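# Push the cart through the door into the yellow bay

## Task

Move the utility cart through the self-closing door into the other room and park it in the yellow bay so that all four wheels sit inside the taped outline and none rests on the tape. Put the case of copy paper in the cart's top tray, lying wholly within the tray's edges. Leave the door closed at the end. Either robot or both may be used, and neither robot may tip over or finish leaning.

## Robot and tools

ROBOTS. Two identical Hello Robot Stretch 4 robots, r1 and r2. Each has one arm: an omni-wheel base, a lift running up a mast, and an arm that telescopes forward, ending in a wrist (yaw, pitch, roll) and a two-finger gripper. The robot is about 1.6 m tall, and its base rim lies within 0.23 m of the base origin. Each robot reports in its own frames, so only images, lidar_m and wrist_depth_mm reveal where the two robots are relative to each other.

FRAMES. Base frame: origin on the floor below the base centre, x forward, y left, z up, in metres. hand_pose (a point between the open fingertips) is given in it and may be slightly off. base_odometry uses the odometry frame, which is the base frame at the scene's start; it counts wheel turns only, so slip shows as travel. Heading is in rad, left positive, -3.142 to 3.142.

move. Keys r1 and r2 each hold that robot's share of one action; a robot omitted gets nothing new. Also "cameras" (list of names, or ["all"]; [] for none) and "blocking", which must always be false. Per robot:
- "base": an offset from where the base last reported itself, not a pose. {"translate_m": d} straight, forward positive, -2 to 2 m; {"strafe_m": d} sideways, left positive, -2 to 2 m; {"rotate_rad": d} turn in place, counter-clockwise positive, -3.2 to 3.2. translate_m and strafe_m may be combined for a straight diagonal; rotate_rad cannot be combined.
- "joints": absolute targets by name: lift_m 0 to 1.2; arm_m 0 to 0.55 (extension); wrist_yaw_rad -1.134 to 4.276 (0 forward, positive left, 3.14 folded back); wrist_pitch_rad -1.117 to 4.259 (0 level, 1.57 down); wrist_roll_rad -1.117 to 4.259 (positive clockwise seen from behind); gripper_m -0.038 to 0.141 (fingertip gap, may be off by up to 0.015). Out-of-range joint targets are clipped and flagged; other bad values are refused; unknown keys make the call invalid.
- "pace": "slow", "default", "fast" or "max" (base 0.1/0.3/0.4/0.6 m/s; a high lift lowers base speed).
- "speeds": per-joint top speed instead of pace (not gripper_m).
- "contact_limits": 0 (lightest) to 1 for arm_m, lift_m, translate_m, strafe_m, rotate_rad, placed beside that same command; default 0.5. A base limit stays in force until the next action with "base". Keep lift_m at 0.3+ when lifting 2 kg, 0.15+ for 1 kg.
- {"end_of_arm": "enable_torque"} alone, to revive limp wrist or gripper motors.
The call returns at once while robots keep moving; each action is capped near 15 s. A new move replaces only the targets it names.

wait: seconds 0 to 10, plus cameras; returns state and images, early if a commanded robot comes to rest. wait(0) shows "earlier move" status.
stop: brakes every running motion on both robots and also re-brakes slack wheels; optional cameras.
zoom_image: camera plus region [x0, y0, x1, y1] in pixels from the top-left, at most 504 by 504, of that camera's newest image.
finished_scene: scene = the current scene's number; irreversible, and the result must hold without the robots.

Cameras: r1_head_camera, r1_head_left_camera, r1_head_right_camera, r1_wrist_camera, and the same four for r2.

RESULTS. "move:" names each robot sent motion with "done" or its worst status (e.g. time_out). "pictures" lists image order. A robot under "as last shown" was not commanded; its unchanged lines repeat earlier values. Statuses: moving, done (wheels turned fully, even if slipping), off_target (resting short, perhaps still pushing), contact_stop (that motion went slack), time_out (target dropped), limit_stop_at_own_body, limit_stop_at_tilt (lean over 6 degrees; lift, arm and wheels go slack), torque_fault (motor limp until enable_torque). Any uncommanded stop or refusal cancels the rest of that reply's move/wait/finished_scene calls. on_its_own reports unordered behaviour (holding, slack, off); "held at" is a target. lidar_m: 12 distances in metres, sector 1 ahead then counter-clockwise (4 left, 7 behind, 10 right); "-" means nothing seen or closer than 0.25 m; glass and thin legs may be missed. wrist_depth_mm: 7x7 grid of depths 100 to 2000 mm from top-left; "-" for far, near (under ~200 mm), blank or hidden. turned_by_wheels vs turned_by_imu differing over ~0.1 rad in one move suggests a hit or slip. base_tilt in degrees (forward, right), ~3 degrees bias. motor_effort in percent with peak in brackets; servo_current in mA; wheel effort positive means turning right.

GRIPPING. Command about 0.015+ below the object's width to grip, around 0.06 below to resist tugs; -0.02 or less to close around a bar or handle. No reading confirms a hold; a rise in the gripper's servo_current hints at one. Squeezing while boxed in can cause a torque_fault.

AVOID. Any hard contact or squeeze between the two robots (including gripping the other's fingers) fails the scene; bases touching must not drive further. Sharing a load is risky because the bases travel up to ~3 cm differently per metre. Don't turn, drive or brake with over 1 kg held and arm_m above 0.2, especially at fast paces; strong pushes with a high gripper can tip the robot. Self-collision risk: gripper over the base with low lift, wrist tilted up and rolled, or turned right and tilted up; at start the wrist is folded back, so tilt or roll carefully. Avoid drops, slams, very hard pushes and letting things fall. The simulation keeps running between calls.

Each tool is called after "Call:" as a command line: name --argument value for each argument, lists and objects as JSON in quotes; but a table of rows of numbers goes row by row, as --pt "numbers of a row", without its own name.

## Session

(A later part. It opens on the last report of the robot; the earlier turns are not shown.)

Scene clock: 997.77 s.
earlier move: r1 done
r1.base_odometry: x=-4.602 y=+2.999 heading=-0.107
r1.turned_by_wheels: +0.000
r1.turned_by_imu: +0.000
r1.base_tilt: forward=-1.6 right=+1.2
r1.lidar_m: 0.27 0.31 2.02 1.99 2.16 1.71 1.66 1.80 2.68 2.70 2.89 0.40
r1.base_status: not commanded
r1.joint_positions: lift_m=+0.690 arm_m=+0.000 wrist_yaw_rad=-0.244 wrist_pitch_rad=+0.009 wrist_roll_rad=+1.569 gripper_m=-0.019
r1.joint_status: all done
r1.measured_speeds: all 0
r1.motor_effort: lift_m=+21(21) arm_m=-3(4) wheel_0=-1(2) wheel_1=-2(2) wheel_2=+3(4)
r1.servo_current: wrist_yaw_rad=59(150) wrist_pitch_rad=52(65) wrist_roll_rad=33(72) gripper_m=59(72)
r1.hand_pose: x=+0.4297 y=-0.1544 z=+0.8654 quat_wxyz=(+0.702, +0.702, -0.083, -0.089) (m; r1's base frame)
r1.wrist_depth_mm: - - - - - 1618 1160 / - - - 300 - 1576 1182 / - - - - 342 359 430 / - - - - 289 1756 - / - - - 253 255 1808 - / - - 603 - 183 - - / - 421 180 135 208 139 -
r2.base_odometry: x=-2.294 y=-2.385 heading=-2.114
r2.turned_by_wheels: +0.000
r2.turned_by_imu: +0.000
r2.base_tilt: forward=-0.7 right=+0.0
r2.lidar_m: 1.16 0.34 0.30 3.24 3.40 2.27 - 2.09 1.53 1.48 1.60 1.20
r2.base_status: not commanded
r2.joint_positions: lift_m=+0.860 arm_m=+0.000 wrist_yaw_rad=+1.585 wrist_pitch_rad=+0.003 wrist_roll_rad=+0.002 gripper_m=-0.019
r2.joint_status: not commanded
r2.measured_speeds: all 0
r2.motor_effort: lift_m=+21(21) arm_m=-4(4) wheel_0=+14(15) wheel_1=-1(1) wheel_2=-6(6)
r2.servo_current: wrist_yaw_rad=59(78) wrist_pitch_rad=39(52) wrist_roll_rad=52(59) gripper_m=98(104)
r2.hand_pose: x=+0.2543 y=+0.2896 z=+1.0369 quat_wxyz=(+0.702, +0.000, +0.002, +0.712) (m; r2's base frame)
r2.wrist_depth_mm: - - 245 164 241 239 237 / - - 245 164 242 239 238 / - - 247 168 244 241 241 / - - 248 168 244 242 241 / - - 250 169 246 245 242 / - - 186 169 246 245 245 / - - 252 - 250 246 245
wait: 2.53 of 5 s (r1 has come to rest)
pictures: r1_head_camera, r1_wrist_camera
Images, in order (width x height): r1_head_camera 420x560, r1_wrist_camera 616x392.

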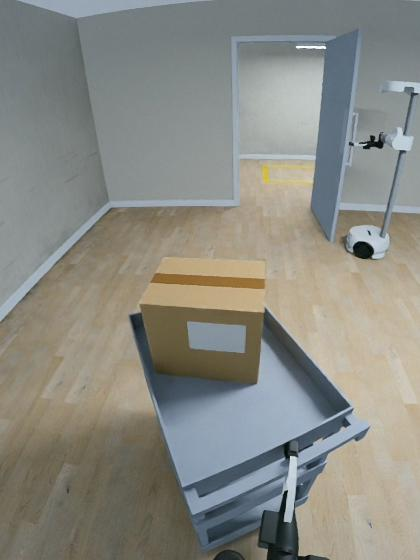

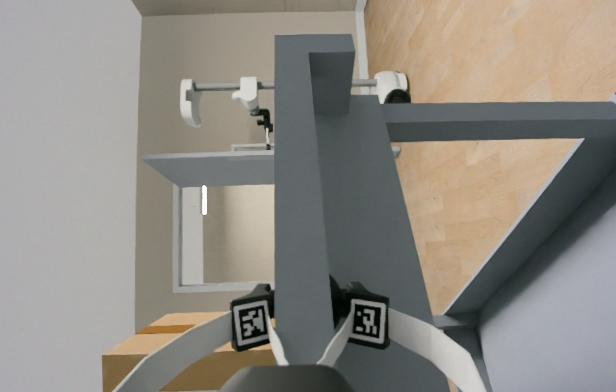

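Call:
move --r1 '{"base":{"translate_m":-0.9},"pace":"slow"}' --blocking false --cameras '[]'

Call:
wait --seconds 2 --cameras '["r1_head_camera"]'

Call:
wait --seconds 2 --cameras '["r1_head_camera"]'

Call:
wait --seconds 2 --cameras '["r1_head_camera"]'

Call:
wait --seconds 5 --cameras '["r1_head_camera"]'

Scene clock: 1019.37 s.
move: r1 moving
r1.base_odometry: x=-4.614 y=+3.000 heading=-0.107
r1.turned_by_wheels: +0.000
r1.turned_by_imu: +0.000
r1.base_tilt: forward=-1.5 right=+1.3
r1.lidar_m: 0.26 0.34 2.02 1.99 2.14 1.67 1.65 1.79 2.68 2.68 2.89 0.43
r1.base_status: translate_m moving
r1.joint_positions: lift_m=+0.690 arm_m=+0.000 wrist_yaw_rad=-0.244 wrist_pitch_rad=+0.010 wrist_roll_rad=+1.569 gripper_m=-0.019
r1.joint_status: not commanded
r1.measured_speeds: translate_m=-0.050 strafe_m=+0.000 rotate_rad=-0.003 lift_m=+0.000 arm_m=+0.000 wrist_yaw_rad=+0.000 wrist_pitch_rad=+0.000 wrist_roll_rad=+0.000
r1.motor_effort: lift_m=+21(21) arm_m=-4(4) wheel_0=-4(7) wheel_1=-3(5) wheel_2=+9(11)
r1.servo_current: wrist_yaw_rad=46(59) wrist_pitch_rad=59(59) wrist_roll_rad=65(72) gripper_m=59(65)
r1.hand_pose: x=+0.4297 y=-0.1544 z=+0.8652 quat_wxyz=(+0.702, +0.702, -0.082, -0.089) (m; r1's base frame)
r1.wrist_depth_mm: - - - - - 1618 1160 / - - - 301 - 1618 1205 / - - - 242 342 1397 418 / - - - - 287 1708 - / - - - 253 255 1808 - / - - 591 - 183 - - / - 421 180 145 208 - -
r2: as last shown
r2.base_tilt: forward=-0.7 right=+0.1
r2.lidar_m: 1.14 0.32 0.33 3.25 3.41 2.26 - 2.12 1.57 1.48 1.57 1.21
r2.motor_effort: lift_m=+21(21) arm_m=-4(4) wheel_0=+13(14) wheel_1=-1(1) wheel_2=-5(6)
r2.servo_current: wrist_yaw_rad=65(65) wrist_pitch_rad=39(46) wrist_roll_rad=59(59) gripper_m=91(98)
r2.wrist_depth_mm: - - 245 163 241 239 238 / - - 246 164 242 240 237 / - - 246 169 244 240 239 / - - 249 169 243 243 241 / - - 250 169 246 245 243 / - - 185 169 246 246 244 / - - 251 - 249 247 246
pictures: none
No camera images: "cameras" was empty.

Scene clock: 1021.37 s.
earlier move: r1 moving
r1.base_odometry: x=-4.801 y=+3.020 heading=-0.107
r1.turned_by_wheels: +0.000
r1.turned_by_imu: +0.000
r1.base_tilt: forward=-1.6 right=+1.2
r1.lidar_m: 0.25 0.38 2.04 2.01 1.91 1.51 1.44 1.59 2.36 2.64 2.86 0.43
r1.base_status: translate_m moving
r1.joint_positions: lift_m=+0.690 arm_m=+0.000 wrist_yaw_rad=-0.247 wrist_pitch_rad=+0.010 wrist_roll_rad=+1.569 gripper_m=-0.019
r1.joint_status: not commanded
r1.measured_speeds: translate_m=-0.100 strafe_m=-0.001 rotate_rad=+0.002 lift_m=+0.000 arm_m=+0.000 wrist_yaw_rad=+0.000 wrist_pitch_rad=+0.000 wrist_roll_rad=+0.000
r1.motor_effort: lift_m=+21(21) arm_m=-4(4) wheel_0=-4(8) wheel_1=-4(7) wheel_2=+5(11)
r1.servo_current: wrist_yaw_rad=65(72) wrist_pitch_rad=59(65) wrist_roll_rad=39(72) gripper_m=59(65)
r1.hand_pose: x=+0.4291 y=-0.1553 z=+0.8652 quat_wxyz=(+0.702, +0.701, -0.084, -0.091) (m; r1's base frame)
r1.wrist_depth_mm: - - - - - 1618 1160 / - - - 312 - 1708 1182 / - - - - 347 359 364 / - - - - 300 1708 - / - - - 256 255 1863 - / - - - - 183 - - / - 415 180 128 208 138 -
r2.base_odometry: x=-2.294 y=-2.385 heading=-2.114
r2.turned_by_wheels: +0.000
r2.turned_by_imu: +0.000
r2.base_tilt: forward=-0.7 right=+0.1
r2.lidar_m: 1.16 0.32 0.33 3.26 3.43 2.42 - 2.09 1.56 1.49 1.56 1.20
r2.base_status: not commanded
r2.joint_positions: lift_m=+0.860 arm_m=+0.000 wrist_yaw_rad=+1.585 wrist_pitch_rad=+0.003 wrist_roll_rad=+0.002 gripper_m=-0.019
r2.joint_status: not commanded
r2.measured_speeds: all 0
r2.motor_effort: lift_m=+21(21) arm_m=-4(4) wheel_0=+14(14) wheel_1=-1(1) wheel_2=-5(6)
r2.servo_current: wrist_yaw_rad=59(72) wrist_pitch_rad=39(52) wrist_roll_rad=52(59) gripper_m=91(104)
r2.hand_pose: x=+0.2543 y=+0.2896 z=+1.0369 quat_wxyz=(+0.702, +0.000, +0.002, +0.712) (m; r2's base frame)
r2.wrist_depth_mm: - - 244 164 240 238 237 / - - 246 165 242 240 238 / - - 246 168 243 242 239 / - - 248 169 245 244 242 / - - 250 168 246 244 243 / - - 185 170 246 245 244 / - - 252 - 248 246 246
wait: 2.00 s; no rest
pictures: r1_head_camera
Images, in order (width x height): r1_head_camera 420x560.

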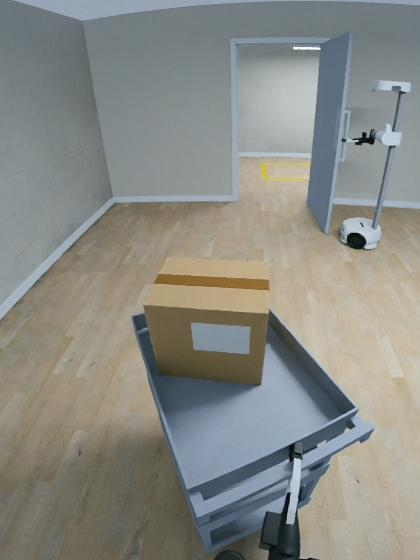

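Scene clock: 1023.37 s.
earlier move: r1 moving
r1.base_odometry: x=-5.000 y=+3.042 heading=-0.107
r1.turned_by_wheels: +0.000
r1.turned_by_imu: +0.000
r1.base_tilt: forward=-1.6 right=+1.3
r1.lidar_m: 0.28 0.39 2.09 2.04 1.63 1.28 1.28 1.37 2.05 2.65 2.84 0.42
r1.base_status: translate_m moving
r1.joint_positions: lift_m=+0.690 arm_m=+0.000 wrist_yaw_rad=-0.247 wrist_pitch_rad=+0.010 wrist_roll_rad=+1.569 gripper_m=-0.019
r1.joint_status: not commanded
r1.measured_speeds: translate_m=-0.099 strafe_m=+0.002 rotate_rad=+0.002 lift_m=+0.000 arm_m=+0.000 wrist_yaw_rad=+0.000 wrist_pitch_rad=+0.000 wrist_roll_rad=+0.000
r1.motor_effort: lift_m=+21(21) arm_m=-4(4) wheel_0=-6(9) wheel_1=-6(7) wheel_2=+5(11)
r1.servo_current: wrist_yaw_rad=46(72) wrist_pitch_rad=52(65) wrist_roll_rad=59(72) gripper_m=59(65)
r1.hand_pose: x=+0.4291 y=-0.1553 z=+0.8652 quat_wxyz=(+0.702, +0.701, -0.084, -0.091) (m; r1's base frame)
r1.wrist_depth_mm: - - - - - 1661 1160 / - - - 312 - 1576 1160 / - - - - 345 362 364 / - - - - 296 1708 - / - - - 255 255 1808 - / - - 634 175 183 - - / - 418 179 129 207 138 -
r2.base_odometry: x=-2.294 y=-2.385 heading=-2.114
r2.turned_by_wheels: +0.000
r2.turned_by_imu: +0.000
r2.base_tilt: forward=-0.7 right=+0.1
r2.lidar_m: 1.17 0.34 0.33 3.24 3.41 2.56 - 2.13 1.57 1.47 1.57 1.19
r2.base_status: not commanded
r2.joint_positions: lift_m=+0.860 arm_m=+0.000 wrist_yaw_rad=+1.585 wrist_pitch_rad=+0.003 wrist_roll_rad=+0.002 gripper_m=-0.019
r2.joint_status: not commanded
r2.measured_speeds: all 0
r2.motor_effort: lift_m=+21(21) arm_m=-4(4) wheel_0=+14(14) wheel_1=-1(1) wheel_2=-5(6)
r2.servo_current: wrist_yaw_rad=65(85) wrist_pitch_rad=46(52) wrist_roll_rad=52(65) gripper_m=98(104)
r2.hand_pose: x=+0.2543 y=+0.2896 z=+1.0369 quat_wxyz=(+0.702, +0.000, +0.002, +0.712) (m; r2's base frame)
r2.wrist_depth_mm: - - 245 164 240 239 237 / - - 245 164 242 239 238 / - - 247 168 243 241 240 / - - 249 169 244 242 241 / - - 250 169 247 245 243 / - - 186 169 246 245 245 / - - 253 - 249 247 246
wait: 2.00 s; no rest
pictures: r1_head_camera
Images, in order (width x height): r1_head_camera 420x560.

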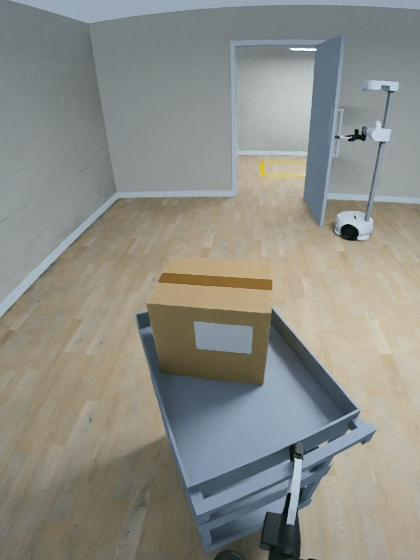

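Scene clock: 1025.37 s.
earlier move: r1 moving
r1.base_odometry: x=-5.199 y=+3.063 heading=-0.107
r1.turned_by_wheels: +0.000
r1.turned_by_imu: +0.000
r1.base_tilt: forward=-1.6 right=+1.3
r1.lidar_m: 0.27 0.39 2.11 2.08 1.42 1.08 1.07 1.14 1.74 2.65 2.85 0.41
r1.base_status: translate_m moving
r1.joint_positions: lift_m=+0.690 arm_m=+0.000 wrist_yaw_rad=-0.248 wrist_pitch_rad=+0.010 wrist_roll_rad=+1.569 gripper_m=-0.019
r1.joint_status: not commanded
r1.measured_speeds: translate_m=-0.100 strafe_m=+0.000 rotate_rad=-0.001 lift_m=+0.000 arm_m=+0.000 wrist_yaw_rad=-0.002 wrist_pitch_rad=+0.000 wrist_roll_rad=+0.000
r1.motor_effort: lift_m=+21(21) arm_m=-4(4) wheel_0=-6(9) wheel_1=-2(7) wheel_2=+6(11)
r1.servo_current: wrist_yaw_rad=59(72) wrist_pitch_rad=52(65) wrist_roll_rad=52(72) gripper_m=59(65)
r1.hand_pose: x=+0.4291 y=-0.1554 z=+0.8652 quat_wxyz=(+0.702, +0.701, -0.084, -0.091) (m; r1's base frame)
r1.wrist_depth_mm: - - - - - 1661 1160 / - - - 303 - 1537 1182 / - - - - 345 362 421 / - - - - 287 1661 - / - - - 254 255 1808 - / - - 609 175 183 - - / - 418 180 127 208 138 -
r2.base_odometry: x=-2.294 y=-2.385 heading=-2.114
r2.turned_by_wheels: +0.000
r2.turned_by_imu: +0.000
r2.base_tilt: forward=-0.6 right=+0.1
r2.lidar_m: 1.17 0.32 0.31 3.24 3.41 2.74 - 2.12 1.57 1.47 1.59 1.21
r2.base_status: not commanded
r2.joint_positions: lift_m=+0.860 arm_m=+0.000 wrist_yaw_rad=+1.585 wrist_pitch_rad=+0.003 wrist_roll_rad=+0.002 gripper_m=-0.019
r2.joint_status: not commanded
r2.measured_speeds: all 0
r2.motor_effort: lift_m=+21(21) arm_m=-4(4) wheel_0=+14(14) wheel_1=-1(1) wheel_2=-5(6)
r2.servo_current: wrist_yaw_rad=65(85) wrist_pitch_rad=39(52) wrist_roll_rad=46(65) gripper_m=104(104)
r2.hand_pose: x=+0.2543 y=+0.2896 z=+1.0369 quat_wxyz=(+0.702, +0.000, +0.002, +0.712) (m; r2's base frame)
r2.wrist_depth_mm: - - 244 163 239 239 238 / - - 246 164 241 240 238 / - - 247 168 244 242 240 / - - 249 169 246 243 242 / - - 250 169 246 244 243 / - - 186 169 246 245 243 / - - 252 - 249 246 245
wait: 2.00 s; no rest
pictures: r1_head_camera
Images, in order (width x height): r1_head_camera 420x560.

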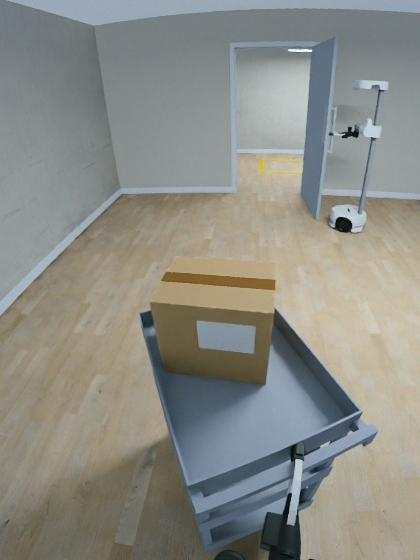

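Scene clock: 1029.13 s.
earlier move: r1 done
r1.base_odometry: x=-5.497 y=+3.095 heading=-0.107
r1.turned_by_wheels: +0.000
r1.turned_by_imu: -0.001
r1.base_tilt: forward=-1.6 right=+1.3
r1.lidar_m: 0.29 0.44 2.17 2.12 1.01 0.78 0.77 0.84 1.28 2.61 2.78 0.45
r1.base_status: done
r1.joint_positions: lift_m=+0.690 arm_m=+0.000 wrist_yaw_rad=-0.249 wrist_pitch_rad=+0.010 wrist_roll_rad=+1.569 gripper_m=-0.019
r1.joint_status: not commanded
r1.measured_speeds: all 0
r1.motor_effort: lift_m=+21(21) arm_m=-4(4) wheel_0=-5(9) wheel_1=-3(7) wheel_2=+1(11)
r1.servo_current: wrist_yaw_rad=59(72) wrist_pitch_rad=59(72) wrist_roll_rad=39(72) gripper_m=52(65)
r1.hand_pose: x=+0.4289 y=-0.1557 z=+0.8652 quat_wxyz=(+0.702, +0.701, -0.084, -0.091) (m; r1's base frame)
r1.wrist_depth_mm: - - - - - 1618 1182 / - - - 312 - 1576 1160 / - - - - 336 1499 424 / - - - - 286 1708 - / - - - 252 253 1808 - / - - 559 175 183 - - / - 421 180 127 208 - -
r2.base_odometry: x=-2.294 y=-2.385 heading=-2.114
r2.turned_by_wheels: +0.000
r2.turned_by_imu: +0.001
r2.base_tilt: forward=-0.7 right=+0.1
r2.lidar_m: 1.15 0.32 0.33 3.25 3.38 2.96 - 2.10 1.56 1.49 1.57 1.22
r2.base_status: not commanded
r2.joint_positions: lift_m=+0.860 arm_m=+0.000 wrist_yaw_rad=+1.585 wrist_pitch_rad=+0.003 wrist_roll_rad=+0.002 gripper_m=-0.019
r2.joint_status: not commanded
r2.measured_speeds: all 0
r2.motor_effort: lift_m=+21(21) arm_m=-3(4) wheel_0=+14(14) wheel_1=-1(1) wheel_2=-5(6)
r2.servo_current: wrist_yaw_rad=72(85) wrist_pitch_rad=46(52) wrist_roll_rad=46(65) gripper_m=98(104)
r2.hand_pose: x=+0.2543 y=+0.2896 z=+1.0369 quat_wxyz=(+0.702, +0.000, +0.002, +0.712) (m; r2's base frame)
r2.wrist_depth_mm: - - 243 164 240 238 237 / - - 245 164 241 240 239 / - - 246 168 244 241 240 / - - 249 169 246 243 241 / - - 249 169 246 245 242 / - - 186 169 246 246 244 / - - 252 - 248 246 246
wait: 3.77 of 5 s (r1 has come to rest)
pictures: r1_head_camera
Images, in order (width x height): r1_head_camera 420x560.

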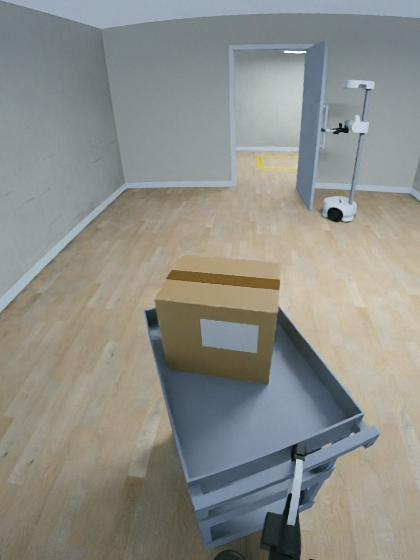

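Call:
move --r1 '{"base":{"translate_m":-0.03,"strafe_m":0.36},"joints":{"wrist_yaw_rad":0.0},"speeds":{"wrist_yaw_rad":0.1},"pace":"slow"}' --blocking false --cameras '[]'

Call:
wait --seconds 6 --cameras '["r1_wrist_camera","r1_head_camera"]'

Scene clock: 1050.03 s.
move: r1 moving
r1.base_odometry: x=-5.497 y=+3.109 heading=-0.108
r1.turned_by_wheels: -0.001
r1.turned_by_imu: -0.001
r1.base_tilt: forward=-1.6 right=+1.3
r1.lidar_m: 0.28 2.74 2.14 2.10 1.00 0.76 0.75 0.84 1.23 2.62 2.80 0.45
r1.base_status: translate_m moving; strafe_m moving
r1.joint_positions: lift_m=+0.690 arm_m=+0.000 wrist_yaw_rad=-0.229 wrist_pitch_rad=+0.010 wrist_roll_rad=+1.569 gripper_m=-0.019
r1.joint_status: wrist_yaw_rad moving
r1.measured_speeds: translate_m=-0.005 strafe_m=+0.054 rotate_rad=+0.000 lift_m=+0.000 arm_m=+0.000 wrist_yaw_rad=+0.085 wrist_pitch_rad=+0.000 wrist_roll_rad=+0.000
r1.motor_effort: lift_m=+21(21) arm_m=-4(4) wheel_0=-11(14) wheel_1=+5(8) wheel_2=-2(2)
r1.servo_current: wrist_yaw_rad=150(150) wrist_pitch_rad=59(59) wrist_roll_rad=46(59) gripper_m=65(65)
r1.hand_pose: x=+0.4320 y=-0.1505 z=+0.8652 quat_wxyz=(+0.703, +0.702, -0.077, -0.084) (m; r1's base frame)
r1.wrist_depth_mm: - - - - - 1661 1160 / - - - 303 343 1499 1118 / - - - - 338 1499 1229 / - - - 264 274 1708 - / - - - 255 249 1863 - / - - 517 190 183 - - / - 424 183 132 208 128 -
r2: as last shown
r2.turned_by_imu: +0.000
r2.lidar_m: 1.16 0.33 0.32 3.25 3.40 3.00 - 2.12 1.56 1.48 1.56 1.22
r2.motor_effort: lift_m=+21(21) arm_m=-4(4) wheel_0=+14(14) wheel_1=+0(1) wheel_2=-5(6)
r2.servo_current: wrist_yaw_rad=65(72) wrist_pitch_rad=46(52) wrist_roll_rad=39(59) gripper_m=98(104)
r2.wrist_depth_mm: - - 244 163 239 239 236 / - - 246 164 242 240 239 / - - 247 168 244 242 239 / - - 248 168 243 243 242 / - - 250 169 247 245 242 / - - 185 169 246 246 244 / - - 252 - 249 246 246
pictures: none
No camera images: "cameras" was empty.

Scene clock: 1054.33 s.
earlier move: r1 done
r1.base_odometry: x=-5.488 y=+3.456 heading=-0.107
r1.turned_by_wheels: +0.001
r1.turned_by_imu: +0.002
r1.base_tilt: forward=-1.6 right=+1.3
r1.lidar_m: 0.42 0.48 1.80 1.76 0.92 0.71 0.69 0.76 1.16 2.96 3.16 0.39
r1.base_status: done
r1.joint_positions: lift_m=+0.690 arm_m=+0.000 wrist_yaw_rad=-0.003 wrist_pitch_rad=+0.010 wrist_roll_rad=+1.569 gripper_m=-0.019
r1.joint_status: all done
r1.measured_speeds: all 0
r1.motor_effort: lift_m=+21(21) arm_m=+4(4) wheel_0=-5(14) wheel_1=+2(8) wheel_2=+2(4)
r1.servo_current: wrist_yaw_rad=52(169) wrist_pitch_rad=59(65) wrist_roll_rad=46(72) gripper_m=52(65)
r1.hand_pose: x=+0.4590 y=-0.0882 z=+0.8652 quat_wxyz=(+0.708, +0.706, +0.003, -0.004) (m; r1's base frame)
r1.wrist_depth_mm: - - - - 195 198 - / - 517 500 - 202 - - / - 433 436 148 209 - - / - 488 488 154 218 - - / - - 569 162 226 - - / - - 640 173 183 1708 - / - - 180 135 247 138 -
r2.base_odometry: x=-2.294 y=-2.385 heading=-2.114
r2.turned_by_wheels: +0.000
r2.turned_by_imu: +0.001
r2.base_tilt: forward=-0.8 right=+0.1
r2.lidar_m: 1.17 0.36 0.33 3.26 3.40 3.09 - 2.11 1.56 1.49 1.55 1.19
r2.base_status: not commanded
r2.joint_positions: lift_m=+0.860 arm_m=+0.000 wrist_yaw_rad=+1.585 wrist_pitch_rad=+0.003 wrist_roll_rad=+0.002 gripper_m=-0.019
r2.joint_status: not commanded
r2.measured_speeds: all 0
r2.motor_effort: lift_m=+21(21) arm_m=-3(4) wheel_0=+14(14) wheel_1=-1(1) wheel_2=-5(6)
r2.servo_current: wrist_yaw_rad=65(72) wrist_pitch_rad=39(52) wrist_roll_rad=46(65) gripper_m=98(104)
r2.hand_pose: x=+0.2543 y=+0.2896 z=+1.0369 quat_wxyz=(+0.702, +0.000, +0.002, +0.712) (m; r2's base frame)
r2.wrist_depth_mm: - - 244 164 241 240 238 / - - 245 165 243 240 238 / - - 247 169 243 241 241 / - - 249 169 244 242 241 / - - 250 169 246 244 243 / - - 185 170 246 245 244 / - - 253 - 249 246 246
wait: 4.30 of 6 s (r1 has come to rest)
pictures: r1_head_camera, r1_wrist_camera
Images, in order (width x height): r1_head_camera 420x560, r1_wrist_camera 616x392.

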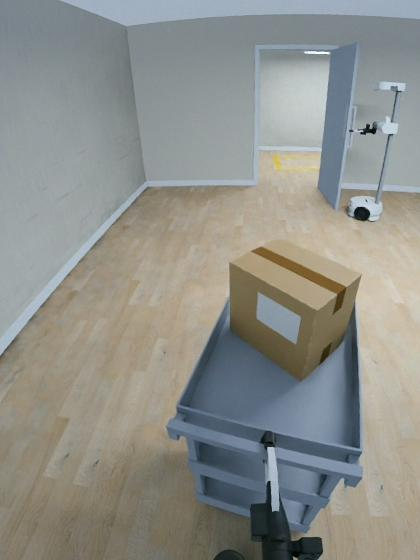

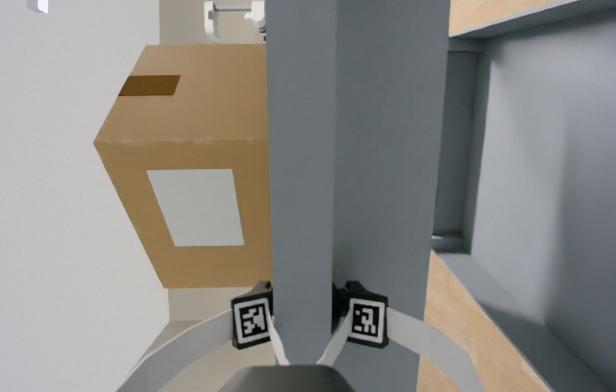

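Call:
move --r1 '{"base":{"translate_m":0.385,"strafe_m":-0.1},"pace":"slow"}' --blocking false --cameras '[]'

Call:
wait --seconds 2 --cameras '["r1_head_camera"]'

Call:
wait --seconds 5 --cameras '["r1_wrist_camera","r1_head_camera"]'

Scene clock: 1063.00 s.
move: r1 moving
r1.base_odometry: x=-5.476 y=+3.452 heading=-0.107
r1.turned_by_wheels: +0.000
r1.turned_by_imu: +0.000
r1.base_tilt: forward=-1.6 right=+1.3
r1.lidar_m: 0.40 0.49 1.80 1.76 0.93 0.71 0.70 0.79 1.18 2.94 3.18 0.40
r1.base_status: translate_m moving; strafe_m moving
r1.joint_positions: lift_m=+0.690 arm_m=+0.000 wrist_yaw_rad=-0.003 wrist_pitch_rad=+0.010 wrist_roll_rad=+1.569 gripper_m=-0.019
r1.joint_status: not commanded
r1.measured_speeds: translate_m=+0.048 strafe_m=-0.012 rotate_rad=+0.000 lift_m=+0.000 arm_m=+0.000 wrist_yaw_rad=+0.000 wrist_pitch_rad=+0.000 wrist_roll_rad=+0.000
r1.motor_effort: lift_m=+21(21) arm_m=+4(4) wheel_0=+7(7) wheel_1=+5(7) wheel_2=-8(8)
r1.servo_current: wrist_yaw_rad=52(65) wrist_pitch_rad=65(65) wrist_roll_rad=39(59) gripper_m=59(59)
r1.hand_pose: x=+0.4590 y=-0.0882 z=+0.8652 quat_wxyz=(+0.708, +0.706, +0.003, -0.004) (m; r1's base frame)
r1.wrist_depth_mm: - - - - 195 580 - / - 549 504 - 202 - - / - 436 442 149 208 - - / - 492 480 155 216 - - / - - 559 160 225 - - / - - 627 171 183 1756 - / - - 180 139 244 136 -
r2: as last shown
r2.turned_by_imu: +0.000
r2.base_tilt: forward=-0.7 right=+0.1
r2.lidar_m: 1.17 0.34 0.32 3.25 3.42 3.07 - 2.12 1.56 1.48 1.57 1.22
r2.motor_effort: lift_m=+21(21) arm_m=-4(4) wheel_0=+13(14) wheel_1=+0(1) wheel_2=-6(6)
r2.servo_current: wrist_yaw_rad=65(72) wrist_pitch_rad=39(46) wrist_roll_rad=46(46) gripper_m=91(104)
r2.wrist_depth_mm: - - 244 164 240 239 237 / - - 245 164 241 240 239 / - - 248 168 243 241 241 / - - 249 169 244 242 241 / - - 250 170 247 245 243 / - - 186 169 247 246 244 / - - 252 - 249 247 245
pictures: none
No camera images: "cameras" was empty.

Scene clock: 1065.00 s.
earlier move: r1 moving
r1.base_odometry: x=-5.299 y=+3.385 heading=-0.106
r1.turned_by_wheels: +0.001
r1.turned_by_imu: +0.001
r1.base_tilt: forward=-1.6 right=+1.3
r1.lidar_m: 0.41 0.46 1.84 1.79 1.20 0.92 0.87 0.95 1.49 2.93 3.16 0.39
r1.base_status: translate_m moving; strafe_m moving
r1.joint_positions: lift_m=+0.690 arm_m=+0.000 wrist_yaw_rad=+0.001 wrist_pitch_rad=+0.010 wrist_roll_rad=+1.569 gripper_m=-0.019
r1.joint_status: not commanded
r1.measured_speeds: translate_m=+0.096 strafe_m=-0.025 rotate_rad=+0.001 lift_m=+0.000 arm_m=+0.000 wrist_yaw_rad=+0.000 wrist_pitch_rad=+0.000 wrist_roll_rad=+0.000
r1.motor_effort: lift_m=+21(21) arm_m=+4(4) wheel_0=+8(11) wheel_1=+6(7) wheel_2=-3(11)
r1.servo_current: wrist_yaw_rad=52(65) wrist_pitch_rad=59(72) wrist_roll_rad=65(72) gripper_m=46(59)
r1.hand_pose: x=+0.4593 y=-0.0872 z=+0.8652 quat_wxyz=(+0.708, +0.706, +0.004, -0.003) (m; r1's base frame)
r1.wrist_depth_mm: - - - - 191 707 - / - 517 496 - 198 - - / - 433 433 146 207 - - / - 496 484 153 216 - - / - - 569 160 224 - - / - - 647 190 184 1618 - / - - 180 137 245 137 -
r2.base_odometry: x=-2.294 y=-2.385 heading=-2.114
r2.turned_by_wheels: +0.000
r2.turned_by_imu: +0.000
r2.base_tilt: forward=-0.7 right=+0.0
r2.lidar_m: 1.15 0.30 0.30 3.26 3.40 2.88 - 2.11 1.57 1.50 1.56 1.20
r2.base_status: not commanded
r2.joint_positions: lift_m=+0.860 arm_m=+0.000 wrist_yaw_rad=+1.585 wrist_pitch_rad=+0.003 wrist_roll_rad=+0.002 gripper_m=-0.019
r2.joint_status: not commanded
r2.measured_speeds: all 0
r2.motor_effort: lift_m=+21(21) arm_m=-4(4) wheel_0=+14(14) wheel_1=-1(1) wheel_2=-5(6)
r2.servo_current: wrist_yaw_rad=65(72) wrist_pitch_rad=46(46) wrist_roll_rad=52(59) gripper_m=98(104)
r2.hand_pose: x=+0.2543 y=+0.2896 z=+1.0369 quat_wxyz=(+0.702, +0.000, +0.002, +0.712) (m; r2's base frame)
r2.wrist_depth_mm: - - 245 164 240 239 237 / - - 245 164 242 240 238 / - - 247 168 243 240 240 / - - 248 168 245 242 241 / - - 250 169 246 244 243 / - - 185 170 247 246 245 / - - 252 - 249 245 247
wait: 2.00 s; no rest
pictures: r1_head_camera
Images, in order (width x height): r1_head_camera 420x560.

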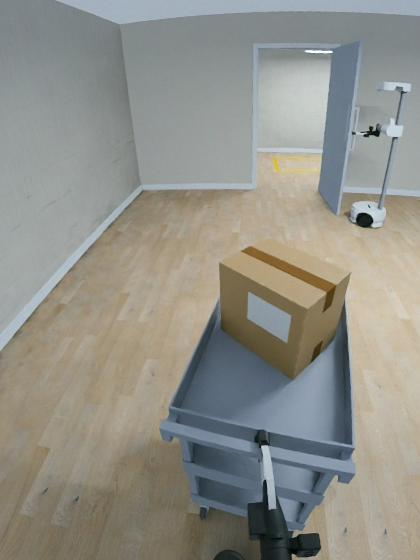

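Scene clock: 1067.73 s.
earlier move: r1 done
r1.base_odometry: x=-5.116 y=+3.316 heading=-0.107
r1.turned_by_wheels: +0.000
r1.turned_by_imu: +0.000
r1.base_tilt: forward=-1.6 right=+1.3
r1.lidar_m: 0.39 0.43 1.82 1.81 1.41 1.12 1.07 1.19 1.79 2.89 3.12 0.41
r1.base_status: done
r1.joint_positions: lift_m=+0.690 arm_m=+0.000 wrist_yaw_rad=+0.001 wrist_pitch_rad=+0.010 wrist_roll_rad=+1.569 gripper_m=-0.019
r1.joint_status: not commanded
r1.measured_speeds: all 0
r1.motor_effort: lift_m=+21(21) arm_m=+4(4) wheel_0=+5(11) wheel_1=+4(7) wheel_2=+0(11)
r1.servo_current: wrist_yaw_rad=39(65) wrist_pitch_rad=59(72) wrist_roll_rad=52(72) gripper_m=52(59)
r1.hand_pose: x=+0.4593 y=-0.0872 z=+0.8652 quat_wxyz=(+0.708, +0.706, +0.004, -0.003) (m; r1's base frame)
r1.wrist_depth_mm: - - - - 205 1576 - / - - 569 150 210 - - / - 480 459 154 216 - - / - 473 459 160 221 - - / - - 535 165 228 - - / - - 580 173 183 - - / - - 179 140 241 128 -
r2.base_odometry: x=-2.294 y=-2.385 heading=-2.114
r2.turned_by_wheels: +0.000
r2.turned_by_imu: +0.000
r2.base_tilt: forward=-0.7 right=+0.1
r2.lidar_m: 1.16 0.33 0.33 3.25 3.38 2.69 - 2.11 1.55 1.49 1.54 1.21
r2.base_status: not commanded
r2.joint_positions: lift_m=+0.860 arm_m=+0.000 wrist_yaw_rad=+1.585 wrist_pitch_rad=+0.003 wrist_roll_rad=+0.002 gripper_m=-0.019
r2.joint_status: not commanded
r2.measured_speeds: all 0
r2.motor_effort: lift_m=+21(21) arm_m=-4(4) wheel_0=+14(14) wheel_1=-1(1) wheel_2=-5(6)
r2.servo_current: wrist_yaw_rad=65(78) wrist_pitch_rad=46(52) wrist_roll_rad=33(59) gripper_m=98(104)
r2.hand_pose: x=+0.2543 y=+0.2896 z=+1.0369 quat_wxyz=(+0.702, +0.000, +0.002, +0.712) (m; r2's base frame)
r2.wrist_depth_mm: - - 243 164 240 238 237 / - - 245 164 242 241 238 / - - 247 168 243 241 240 / - - 249 169 245 244 241 / - - 249 169 246 243 243 / - - 185 169 246 245 245 / - - 253 - 249 246 246
wait: 2.73 of 5 s (r1 has come to rest)
pictures: r1_head_camera, r1_wrist_camera
Images, in order (width x height): r1_head_camera 420x560, r1_wrist_camera 616x392.

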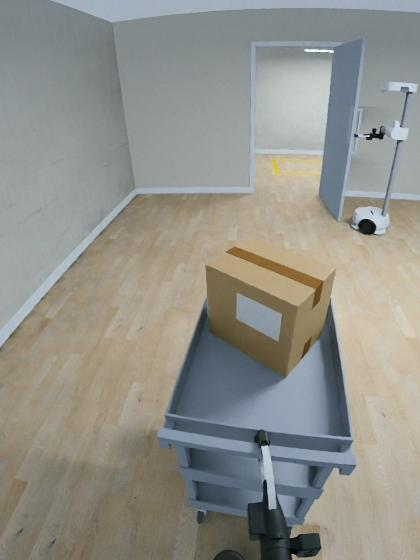

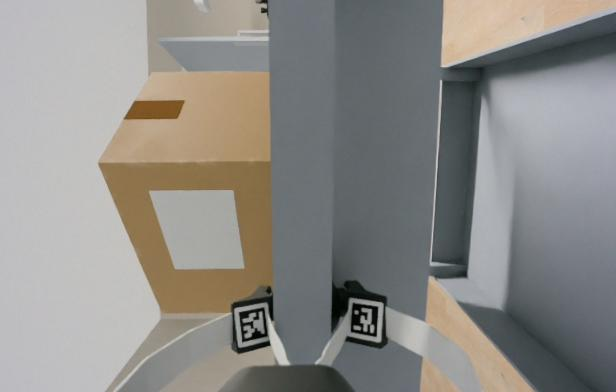

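Call:
move --r1 '{"base":{"translate_m":0.40,"strafe_m":0.11},"pace":"slow"}' --blocking false --cameras '[]'

Call:
wait --seconds 8 --cameras '["r1_wrist_camera","r1_head_camera"]'

Scene clock: 1077.13 s.
move: r1 moving
r1.base_odometry: x=-5.103 y=+3.318 heading=-0.106
r1.turned_by_wheels: +0.000
r1.turned_by_imu: +0.000
r1.base_tilt: forward=-1.6 right=+1.3
r1.lidar_m: 0.40 0.44 1.81 1.81 1.43 1.14 1.09 1.16 1.79 2.90 3.14 0.40
r1.base_status: translate_m moving; strafe_m moving
r1.joint_positions: lift_m=+0.690 arm_m=+0.000 wrist_yaw_rad=+0.001 wrist_pitch_rad=+0.010 wrist_roll_rad=+1.569 gripper_m=-0.019
r1.joint_status: not commanded
r1.measured_speeds: translate_m=+0.049 strafe_m=+0.013 rotate_rad=+0.004 lift_m=+0.000 arm_m=+0.000 wrist_yaw_rad=+0.000 wrist_pitch_rad=+0.000 wrist_roll_rad=+0.000
r1.motor_effort: lift_m=+21(21) arm_m=+4(4) wheel_0=+6(7) wheel_1=+7(7) wheel_2=-7(8)
r1.servo_current: wrist_yaw_rad=46(59) wrist_pitch_rad=59(65) wrist_roll_rad=65(65) gripper_m=52(59)
r1.hand_pose: x=+0.4593 y=-0.0872 z=+0.8652 quat_wxyz=(+0.708, +0.706, +0.004, -0.003) (m; r1's base frame)
r1.wrist_depth_mm: - - - - 206 1576 1182 / - - 585 152 211 - - / - 484 466 157 216 - - / - 469 462 160 222 - - / - - 530 165 229 - - / - - 580 174 183 - - / - - 179 142 239 127 -
r2: as last shown
r2.lidar_m: 1.16 0.31 0.33 3.26 3.41 2.68 - 2.11 1.55 1.48 1.57 1.22
r2.motor_effort: lift_m=+21(21) arm_m=-4(4) wheel_0=+13(14) wheel_1=-1(1) wheel_2=-5(6)
r2.servo_current: wrist_yaw_rad=65(78) wrist_pitch_rad=46(46) wrist_roll_rad=52(52) gripper_m=104(104)
r2.wrist_depth_mm: - - 244 163 242 238 237 / - - 245 164 242 240 238 / - - 247 168 243 241 239 / - - 248 169 244 243 242 / - - 249 169 246 244 243 / - - 186 169 246 246 244 / - - 252 - 249 246 246
pictures: none
No camera images: "cameras" was empty.

Scene clock: 1082.03 s.
earlier move: r1 done
r1.base_odometry: x=-4.707 y=+3.383 heading=-0.107
r1.turned_by_wheels: +0.000
r1.turned_by_imu: -0.001
r1.base_tilt: forward=-1.6 right=+1.3
r1.lidar_m: 0.42 0.46 1.66 1.62 1.83 1.50 1.48 1.57 2.40 3.05 3.27 0.39
r1.base_status: done
r1.joint_positions: lift_m=+0.690 arm_m=+0.000 wrist_yaw_rad=-0.001 wrist_pitch_rad=+0.010 wrist_roll_rad=+1.569 gripper_m=-0.019
r1.joint_status: not commanded
r1.measured_speeds: all 0
r1.motor_effort: lift_m=+21(21) arm_m=+4(4) wheel_0=+0(7) wheel_1=+2(8) wheel_2=-3(10)
r1.servo_current: wrist_yaw_rad=46(72) wrist_pitch_rad=52(65) wrist_roll_rad=52(78) gripper_m=52(59)
r1.hand_pose: x=+0.4592 y=-0.0876 z=+0.8652 quat_wxyz=(+0.708, +0.706, +0.003, -0.004) (m; r1's base frame)
r1.wrist_depth_mm: - - - - 192 - - / - 512 492 - 200 - - / - 433 436 147 208 - - / - 504 492 154 217 - - / - - 580 160 226 - - / - - - 173 183 1756 - / - - 180 140 246 137 -
r2.base_odometry: x=-2.294 y=-2.385 heading=-2.114
r2.turned_by_wheels: +0.000
r2.turned_by_imu: +0.001
r2.base_tilt: forward=-0.7 right=+0.0
r2.lidar_m: 1.17 0.32 0.33 3.25 3.40 2.42 - 2.10 1.55 1.49 1.55 1.17
r2.base_status: not commanded
r2.joint_positions: lift_m=+0.860 arm_m=+0.000 wrist_yaw_rad=+1.585 wrist_pitch_rad=+0.003 wrist_roll_rad=+0.002 gripper_m=-0.019
r2.joint_status: not commanded
r2.measured_speeds: all 0
r2.motor_effort: lift_m=+21(21) arm_m=-4(4) wheel_0=+14(14) wheel_1=-1(1) wheel_2=-6(6)
r2.servo_current: wrist_yaw_rad=72(78) wrist_pitch_rad=39(52) wrist_roll_rad=59(72) gripper_m=98(104)
r2.hand_pose: x=+0.2543 y=+0.2896 z=+1.0369 quat_wxyz=(+0.702, +0.000, +0.002, +0.712) (m; r2's base frame)
r2.wrist_depth_mm: - - 244 164 240 239 238 / - - 245 164 241 239 238 / - - 247 168 243 242 240 / - - 249 169 245 243 241 / - - 249 168 247 245 243 / - - 185 169 246 246 244 / - - 253 - 249 246 246
wait: 4.90 of 8 s (r1 has come to rest)
pictures: r1_head_camera, r1_wrist_camera
Images, in order (width x height): r1_head_camera 420x560, r1_wrist_camera 616x392.

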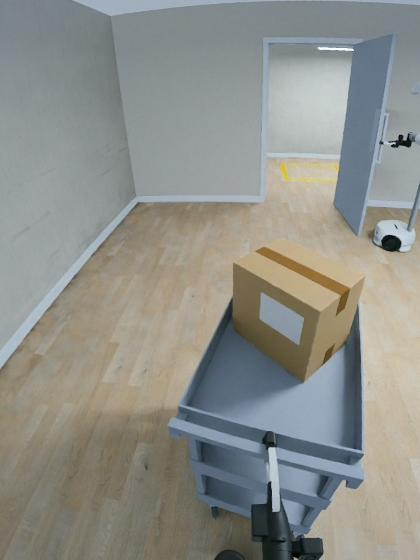

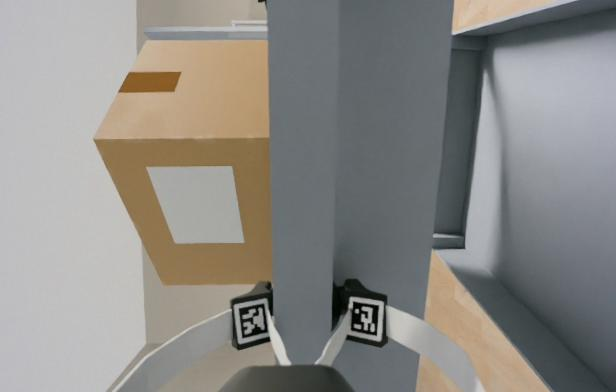

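Call:
move --r1 '{"base":{"translate_m":0.28,"strafe_m":0.18},"pace":"slow"}' --blocking false --cameras '[]'

Call:
wait --seconds 8 --cameras '["r1_wrist_camera","r1_head_camera"]'

Scene clock: 1114.77 s.
move: r1 moving
r1.base_odometry: x=-4.694 y=+3.389 heading=-0.107
r1.turned_by_wheels: -0.001
r1.turned_by_imu: -0.001
r1.base_tilt: forward=-1.6 right=+1.3
r1.lidar_m: 0.43 0.48 1.67 1.62 1.80 1.52 1.48 1.60 2.43 3.07 3.28 0.39
r1.base_status: translate_m moving; strafe_m moving
r1.joint_positions: lift_m=+0.690 arm_m=+0.000 wrist_yaw_rad=-0.001 wrist_pitch_rad=+0.010 wrist_roll_rad=+1.569 gripper_m=-0.019
r1.joint_status: not commanded
r1.measured_speeds: translate_m=+0.045 strafe_m=+0.030 rotate_rad=-0.001 lift_m=+0.000 arm_m=+0.000 wrist_yaw_rad=+0.000 wrist_pitch_rad=+0.000 wrist_roll_rad=+0.000
r1.motor_effort: lift_m=+21(21) arm_m=+4(4) wheel_0=-5(6) wheel_1=+7(8) wheel_2=-6(9)
r1.servo_current: wrist_yaw_rad=59(59) wrist_pitch_rad=59(65) wrist_roll_rad=52(65) gripper_m=52(52)
r1.hand_pose: x=+0.4592 y=-0.0876 z=+0.8652 quat_wxyz=(+0.708, +0.706, +0.003, -0.004) (m; r1's base frame)
r1.wrist_depth_mm: - - - - 191 - - / - 525 492 - 200 - - / - 433 433 146 207 - - / - 504 488 154 217 - - / - - 585 160 225 - - / - - - 174 183 1661 - / - - 180 142 246 137 -
r2: as last shown
r2.turned_by_imu: +0.000
r2.base_tilt: forward=-0.7 right=+0.1
r2.lidar_m: 1.15 0.31 0.31 3.25 3.41 2.43 - 2.11 1.55 1.49 1.57 1.23
r2.motor_effort: lift_m=+21(21) arm_m=-4(4) wheel_0=+13(14) wheel_1=-1(1) wheel_2=-5(6)
r2.servo_current: wrist_yaw_rad=72(78) wrist_pitch_rad=46(46) wrist_roll_rad=52(52) gripper_m=98(98)
r2.wrist_depth_mm: - - 244 164 240 238 238 / - - 246 164 242 239 238 / - - 248 169 243 242 240 / - - 248 169 243 243 241 / - - 251 169 247 245 244 / - - 186 170 247 246 244 / - - 252 - 250 247 247
pictures: none
No camera images: "cameras" was empty.

Scene clock: 1118.77 s.
earlier move: r1 done
r1.base_odometry: x=-4.409 y=+3.531 heading=-0.107
r1.turned_by_wheels: +0.000
r1.turned_by_imu: +0.000
r1.base_tilt: forward=-1.6 right=+1.3
r1.lidar_m: 0.43 1.96 1.47 1.43 1.59 1.76 1.74 1.87 2.78 3.25 3.48 0.34
r1.base_status: done
r1.joint_positions: lift_m=+0.690 arm_m=+0.000 wrist_yaw_rad=-0.001 wrist_pitch_rad=+0.010 wrist_roll_rad=+1.569 gripper_m=-0.019
r1.joint_status: not commanded
r1.measured_speeds: all 0
r1.motor_effort: lift_m=+21(21) arm_m=+4(4) wheel_0=-7(10) wheel_1=+2(8) wheel_2=-3(9)
r1.servo_current: wrist_yaw_rad=39(72) wrist_pitch_rad=65(65) wrist_roll_rad=59(65) gripper_m=46(59)
r1.hand_pose: x=+0.4592 y=-0.0877 z=+0.8652 quat_wxyz=(+0.708, +0.706, +0.003, -0.004) (m; r1's base frame)
r1.wrist_depth_mm: - 394 404 - 154 158 - / - 387 394 107 169 169 - / - 500 480 114 182 183 - / - - 627 - 200 - - / - - - - 221 1708 - / - - - 163 182 1576 - / - - 180 134 271 137 1281
r2.base_odometry: x=-2.294 y=-2.385 heading=-2.114
r2.turned_by_wheels: +0.000
r2.turned_by_imu: +0.001
r2.base_tilt: forward=-0.7 right=+0.0
r2.lidar_m: 1.17 0.29 0.33 3.26 3.39 2.33 - 2.12 1.57 1.49 1.57 1.18
r2.base_status: not commanded
r2.joint_positions: lift_m=+0.860 arm_m=+0.000 wrist_yaw_rad=+1.585 wrist_pitch_rad=+0.003 wrist_roll_rad=+0.002 gripper_m=-0.019
r2.joint_status: not commanded
r2.measured_speeds: all 0
r2.motor_effort: lift_m=+21(21) arm_m=-4(4) wheel_0=+14(14) wheel_1=-1(1) wheel_2=-5(6)
r2.servo_current: wrist_yaw_rad=52(78) wrist_pitch_rad=39(52) wrist_roll_rad=52(59) gripper_m=98(104)
r2.hand_pose: x=+0.2543 y=+0.2896 z=+1.0369 quat_wxyz=(+0.702, +0.000, +0.002, +0.712) (m; r2's base frame)
r2.wrist_depth_mm: - - 245 163 241 239 237 / - - 245 164 242 240 238 / - - 246 168 243 241 240 / - - 247 168 245 244 241 / - - 249 169 246 244 243 / - - 185 169 246 246 244 / - - 252 - 249 246 245
wait: 4.00 of 8 s (r1 has come to rest)
pictures: r1_head_camera, r1_wrist_camera
Images, in order (width x height): r1_head_camera 420x560, r1_wrist_camera 616x392.

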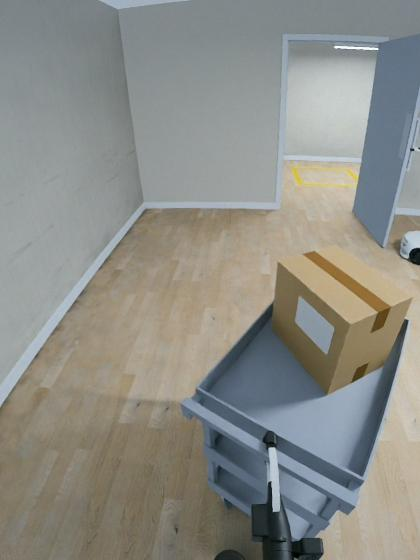

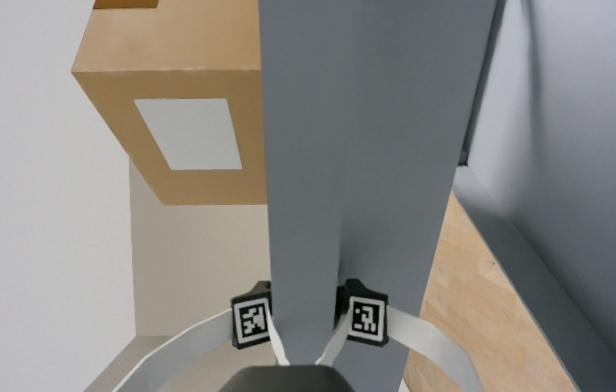

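Call:
move --r1 '{"base":{"translate_m":0.46,"strafe_m":-0.14},"pace":"slow"}' --blocking false --cameras '[]'

Call:
wait --seconds 3 --cameras '["r1_head_camera"]'

Call:
wait --seconds 8 --cameras '["r1_wrist_camera","r1_head_camera"]'

Scene clock: 1127.20 s.
move: r1 moving
r1.base_odometry: x=-4.397 y=+3.526 heading=-0.107
r1.turned_by_wheels: +0.000
r1.turned_by_imu: +0.000
r1.base_tilt: forward=-1.6 right=+1.3
r1.lidar_m: 0.45 1.93 1.48 1.44 1.59 1.76 1.74 1.89 2.80 3.26 3.50 0.35
r1.base_status: translate_m moving; strafe_m moving
r1.joint_positions: lift_m=+0.690 arm_m=+0.000 wrist_yaw_rad=-0.001 wrist_pitch_rad=+0.010 wrist_roll_rad=+1.569 gripper_m=-0.019
r1.joint_status: not commanded
r1.measured_speeds: translate_m=+0.049 strafe_m=-0.015 rotate_rad=+0.002 lift_m=+0.000 arm_m=+0.000 wrist_yaw_rad=+0.000 wrist_pitch_rad=+0.000 wrist_roll_rad=+0.000
r1.motor_effort: lift_m=+21(21) arm_m=+4(4) wheel_0=+9(9) wheel_1=+4(7) wheel_2=-6(8)
r1.servo_current: wrist_yaw_rad=65(65) wrist_pitch_rad=52(65) wrist_roll_rad=52(65) gripper_m=46(59)
r1.hand_pose: x=+0.4592 y=-0.0877 z=+0.8652 quat_wxyz=(+0.708, +0.706, +0.003, -0.004) (m; r1's base frame)
r1.wrist_depth_mm: - 387 392 - 151 153 - / - 389 394 104 167 165 - / - 504 484 112 179 180 - / - - 634 - 197 - - / - - - - 218 1708 - / - - - - 183 1576 - / - - 180 136 179 137 1255
r2: as last shown
r2.turned_by_imu: +0.000
r2.lidar_m: 1.17 0.34 0.30 3.26 3.42 2.31 - 2.12 1.56 1.49 1.54 1.22
r2.servo_current: wrist_yaw_rad=72(78) wrist_pitch_rad=46(46) wrist_roll_rad=52(59) gripper_m=98(98)
r2.wrist_depth_mm: - - 244 164 240 238 237 / - - 245 164 242 240 238 / - - 246 169 244 242 239 / - - 249 169 245 242 242 / - - 250 169 245 245 242 / - - 186 169 246 247 245 / - - 253 - 249 247 246
pictures: none
No camera images: "cameras" was empty.

Scene clock: 1130.20 s.
earlier move: r1 moving
r1.base_odometry: x=-4.131 y=+3.413 heading=-0.107
r1.turned_by_wheels: +0.000
r1.turned_by_imu: +0.001
r1.base_tilt: forward=-1.6 right=+1.2
r1.lidar_m: 0.44 0.55 1.55 1.49 1.62 2.06 2.02 2.22 3.26 3.17 3.42 0.35
r1.base_status: translate_m moving; strafe_m moving
r1.joint_positions: lift_m=+0.690 arm_m=+0.000 wrist_yaw_rad=+0.001 wrist_pitch_rad=+0.010 wrist_roll_rad=+1.569 gripper_m=-0.019
r1.joint_status: not commanded
r1.measured_speeds: translate_m=+0.096 strafe_m=-0.028 rotate_rad=+0.002 lift_m=+0.000 arm_m=+0.000 wrist_yaw_rad=+0.000 wrist_pitch_rad=+0.000 wrist_roll_rad=+0.000
r1.motor_effort: lift_m=+21(21) arm_m=+4(4) wheel_0=+9(13) wheel_1=+4(8) wheel_2=-2(8)
r1.servo_current: wrist_yaw_rad=59(72) wrist_pitch_rad=52(65) wrist_roll_rad=52(65) gripper_m=59(59)
r1.hand_pose: x=+0.4594 y=-0.0870 z=+0.8652 quat_wxyz=(+0.708, +0.706, +0.004, -0.003) (m; r1's base frame)
r1.wrist_depth_mm: - 433 433 105 162 162 - / - 394 399 112 173 174 - / - 452 459 - 185 - - / - - 569 130 201 - - / - - - - 218 1661 - / - - - - 183 1618 - / - - 171 138 258 136 1255
r2.base_odometry: x=-2.294 y=-2.385 heading=-2.114
r2.turned_by_wheels: +0.000
r2.turned_by_imu: +0.000
r2.base_tilt: forward=-0.7 right=+0.0
r2.lidar_m: 1.16 0.35 0.32 3.26 2.15 2.04 - 2.11 1.54 1.49 1.57 1.22
r2.base_status: not commanded
r2.joint_positions: lift_m=+0.860 arm_m=+0.000 wrist_yaw_rad=+1.585 wrist_pitch_rad=+0.003 wrist_roll_rad=+0.002 gripper_m=-0.019
r2.joint_status: not commanded
r2.measured_speeds: all 0
r2.motor_effort: lift_m=+21(21) arm_m=-4(4) wheel_0=+14(15) wheel_1=-1(1) wheel_2=-5(6)
r2.servo_current: wrist_yaw_rad=72(78) wrist_pitch_rad=33(59) wrist_roll_rad=39(65) gripper_m=91(98)
r2.hand_pose: x=+0.2543 y=+0.2896 z=+1.0369 quat_wxyz=(+0.702, +0.000, +0.002, +0.712) (m; r2's base frame)
r2.wrist_depth_mm: - - 244 164 240 238 237 / - - 246 164 242 241 239 / - - 247 168 243 241 241 / - - 248 168 245 243 242 / - - 250 169 246 244 244 / - - 186 170 246 246 244 / - - 252 - 247 247 245
wait: 3.00 s; no rest
pictures: r1_head_camera
Images, in order (width x height): r1_head_camera 420x560.

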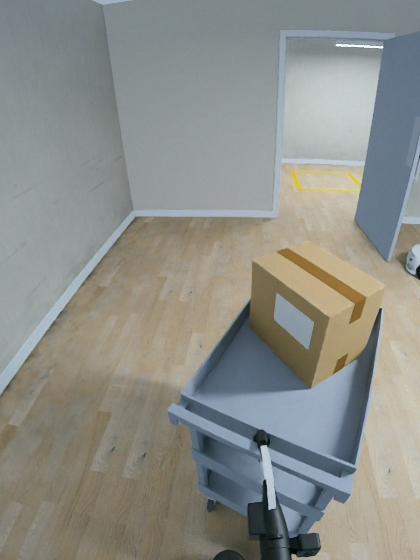

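Scene clock: 1132.73 s.
earlier move: r1 done
r1.base_odometry: x=-3.966 y=+3.343 heading=-0.106
r1.turned_by_wheels: +0.000
r1.turned_by_imu: +0.000
r1.base_tilt: forward=-1.5 right=+1.3
r1.lidar_m: 0.41 0.51 1.60 1.52 1.68 2.25 2.19 2.42 3.20 3.16 3.41 0.36
r1.base_status: done
r1.joint_positions: lift_m=+0.690 arm_m=+0.000 wrist_yaw_rad=+0.001 wrist_pitch_rad=+0.010 wrist_roll_rad=+1.569 gripper_m=-0.019
r1.joint_status: not commanded
r1.measured_speeds: all 0
r1.motor_effort: lift_m=+21(21) arm_m=+4(4) wheel_0=+7(13) wheel_1=+3(8) wheel_2=+0(8)
r1.servo_current: wrist_yaw_rad=59(72) wrist_pitch_rad=52(65) wrist_roll_rad=39(72) gripper_m=59(65)
r1.hand_pose: x=+0.4594 y=-0.0870 z=+0.8652 quat_wxyz=(+0.708, +0.706, +0.004, -0.003) (m; r1's base frame)
r1.wrist_depth_mm: - 508 492 118 175 175 - / - 424 427 123 184 - - / - 430 436 - 195 - - / - 559 517 - 206 - - / - - - 151 221 - - / - - - - 183 1708 - / - - 171 140 251 136 -
r2.base_odometry: x=-2.294 y=-2.385 heading=-2.114
r2.turned_by_wheels: +0.000
r2.turned_by_imu: +0.000
r2.base_tilt: forward=-0.7 right=+0.1
r2.lidar_m: 1.17 0.32 0.33 3.26 1.96 1.89 - 2.11 1.55 1.49 1.58 1.22
r2.base_status: not commanded
r2.joint_positions: lift_m=+0.860 arm_m=+0.000 wrist_yaw_rad=+1.585 wrist_pitch_rad=+0.003 wrist_roll_rad=+0.002 gripper_m=-0.019
r2.joint_status: not commanded
r2.measured_speeds: all 0
r2.motor_effort: lift_m=+21(21) arm_m=-4(4) wheel_0=+14(15) wheel_1=+0(1) wheel_2=-5(6)
r2.servo_current: wrist_yaw_rad=46(78) wrist_pitch_rad=39(59) wrist_roll_rad=52(65) gripper_m=91(104)
r2.hand_pose: x=+0.2543 y=+0.2896 z=+1.0369 quat_wxyz=(+0.702, +0.000, +0.002, +0.712) (m; r2's base frame)
r2.wrist_depth_mm: - - 244 164 241 239 238 / - - 245 164 242 240 239 / - - 247 168 243 241 240 / - - 248 169 245 242 241 / - - 249 170 246 243 244 / - - 185 169 246 246 244 / - - 252 - 248 246 246
wait: 2.53 of 8 s (r1 has come to rest)
pictures: r1_head_camera, r1_wrist_camera
Images, in order (width x height): r1_head_camera 420x560, r1_wrist_camera 616x392.

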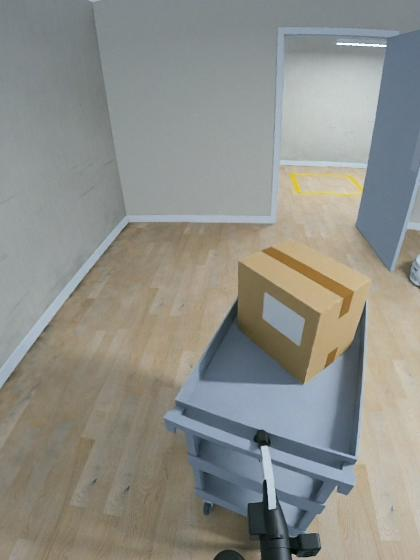

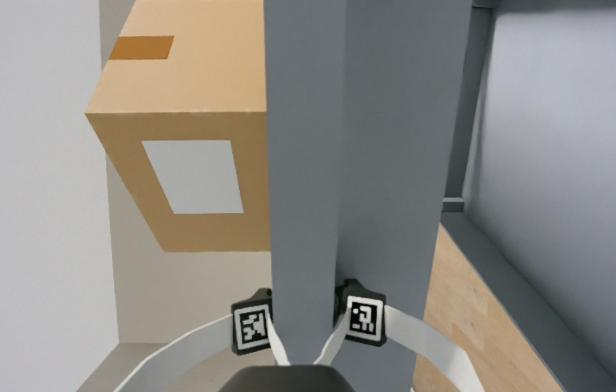

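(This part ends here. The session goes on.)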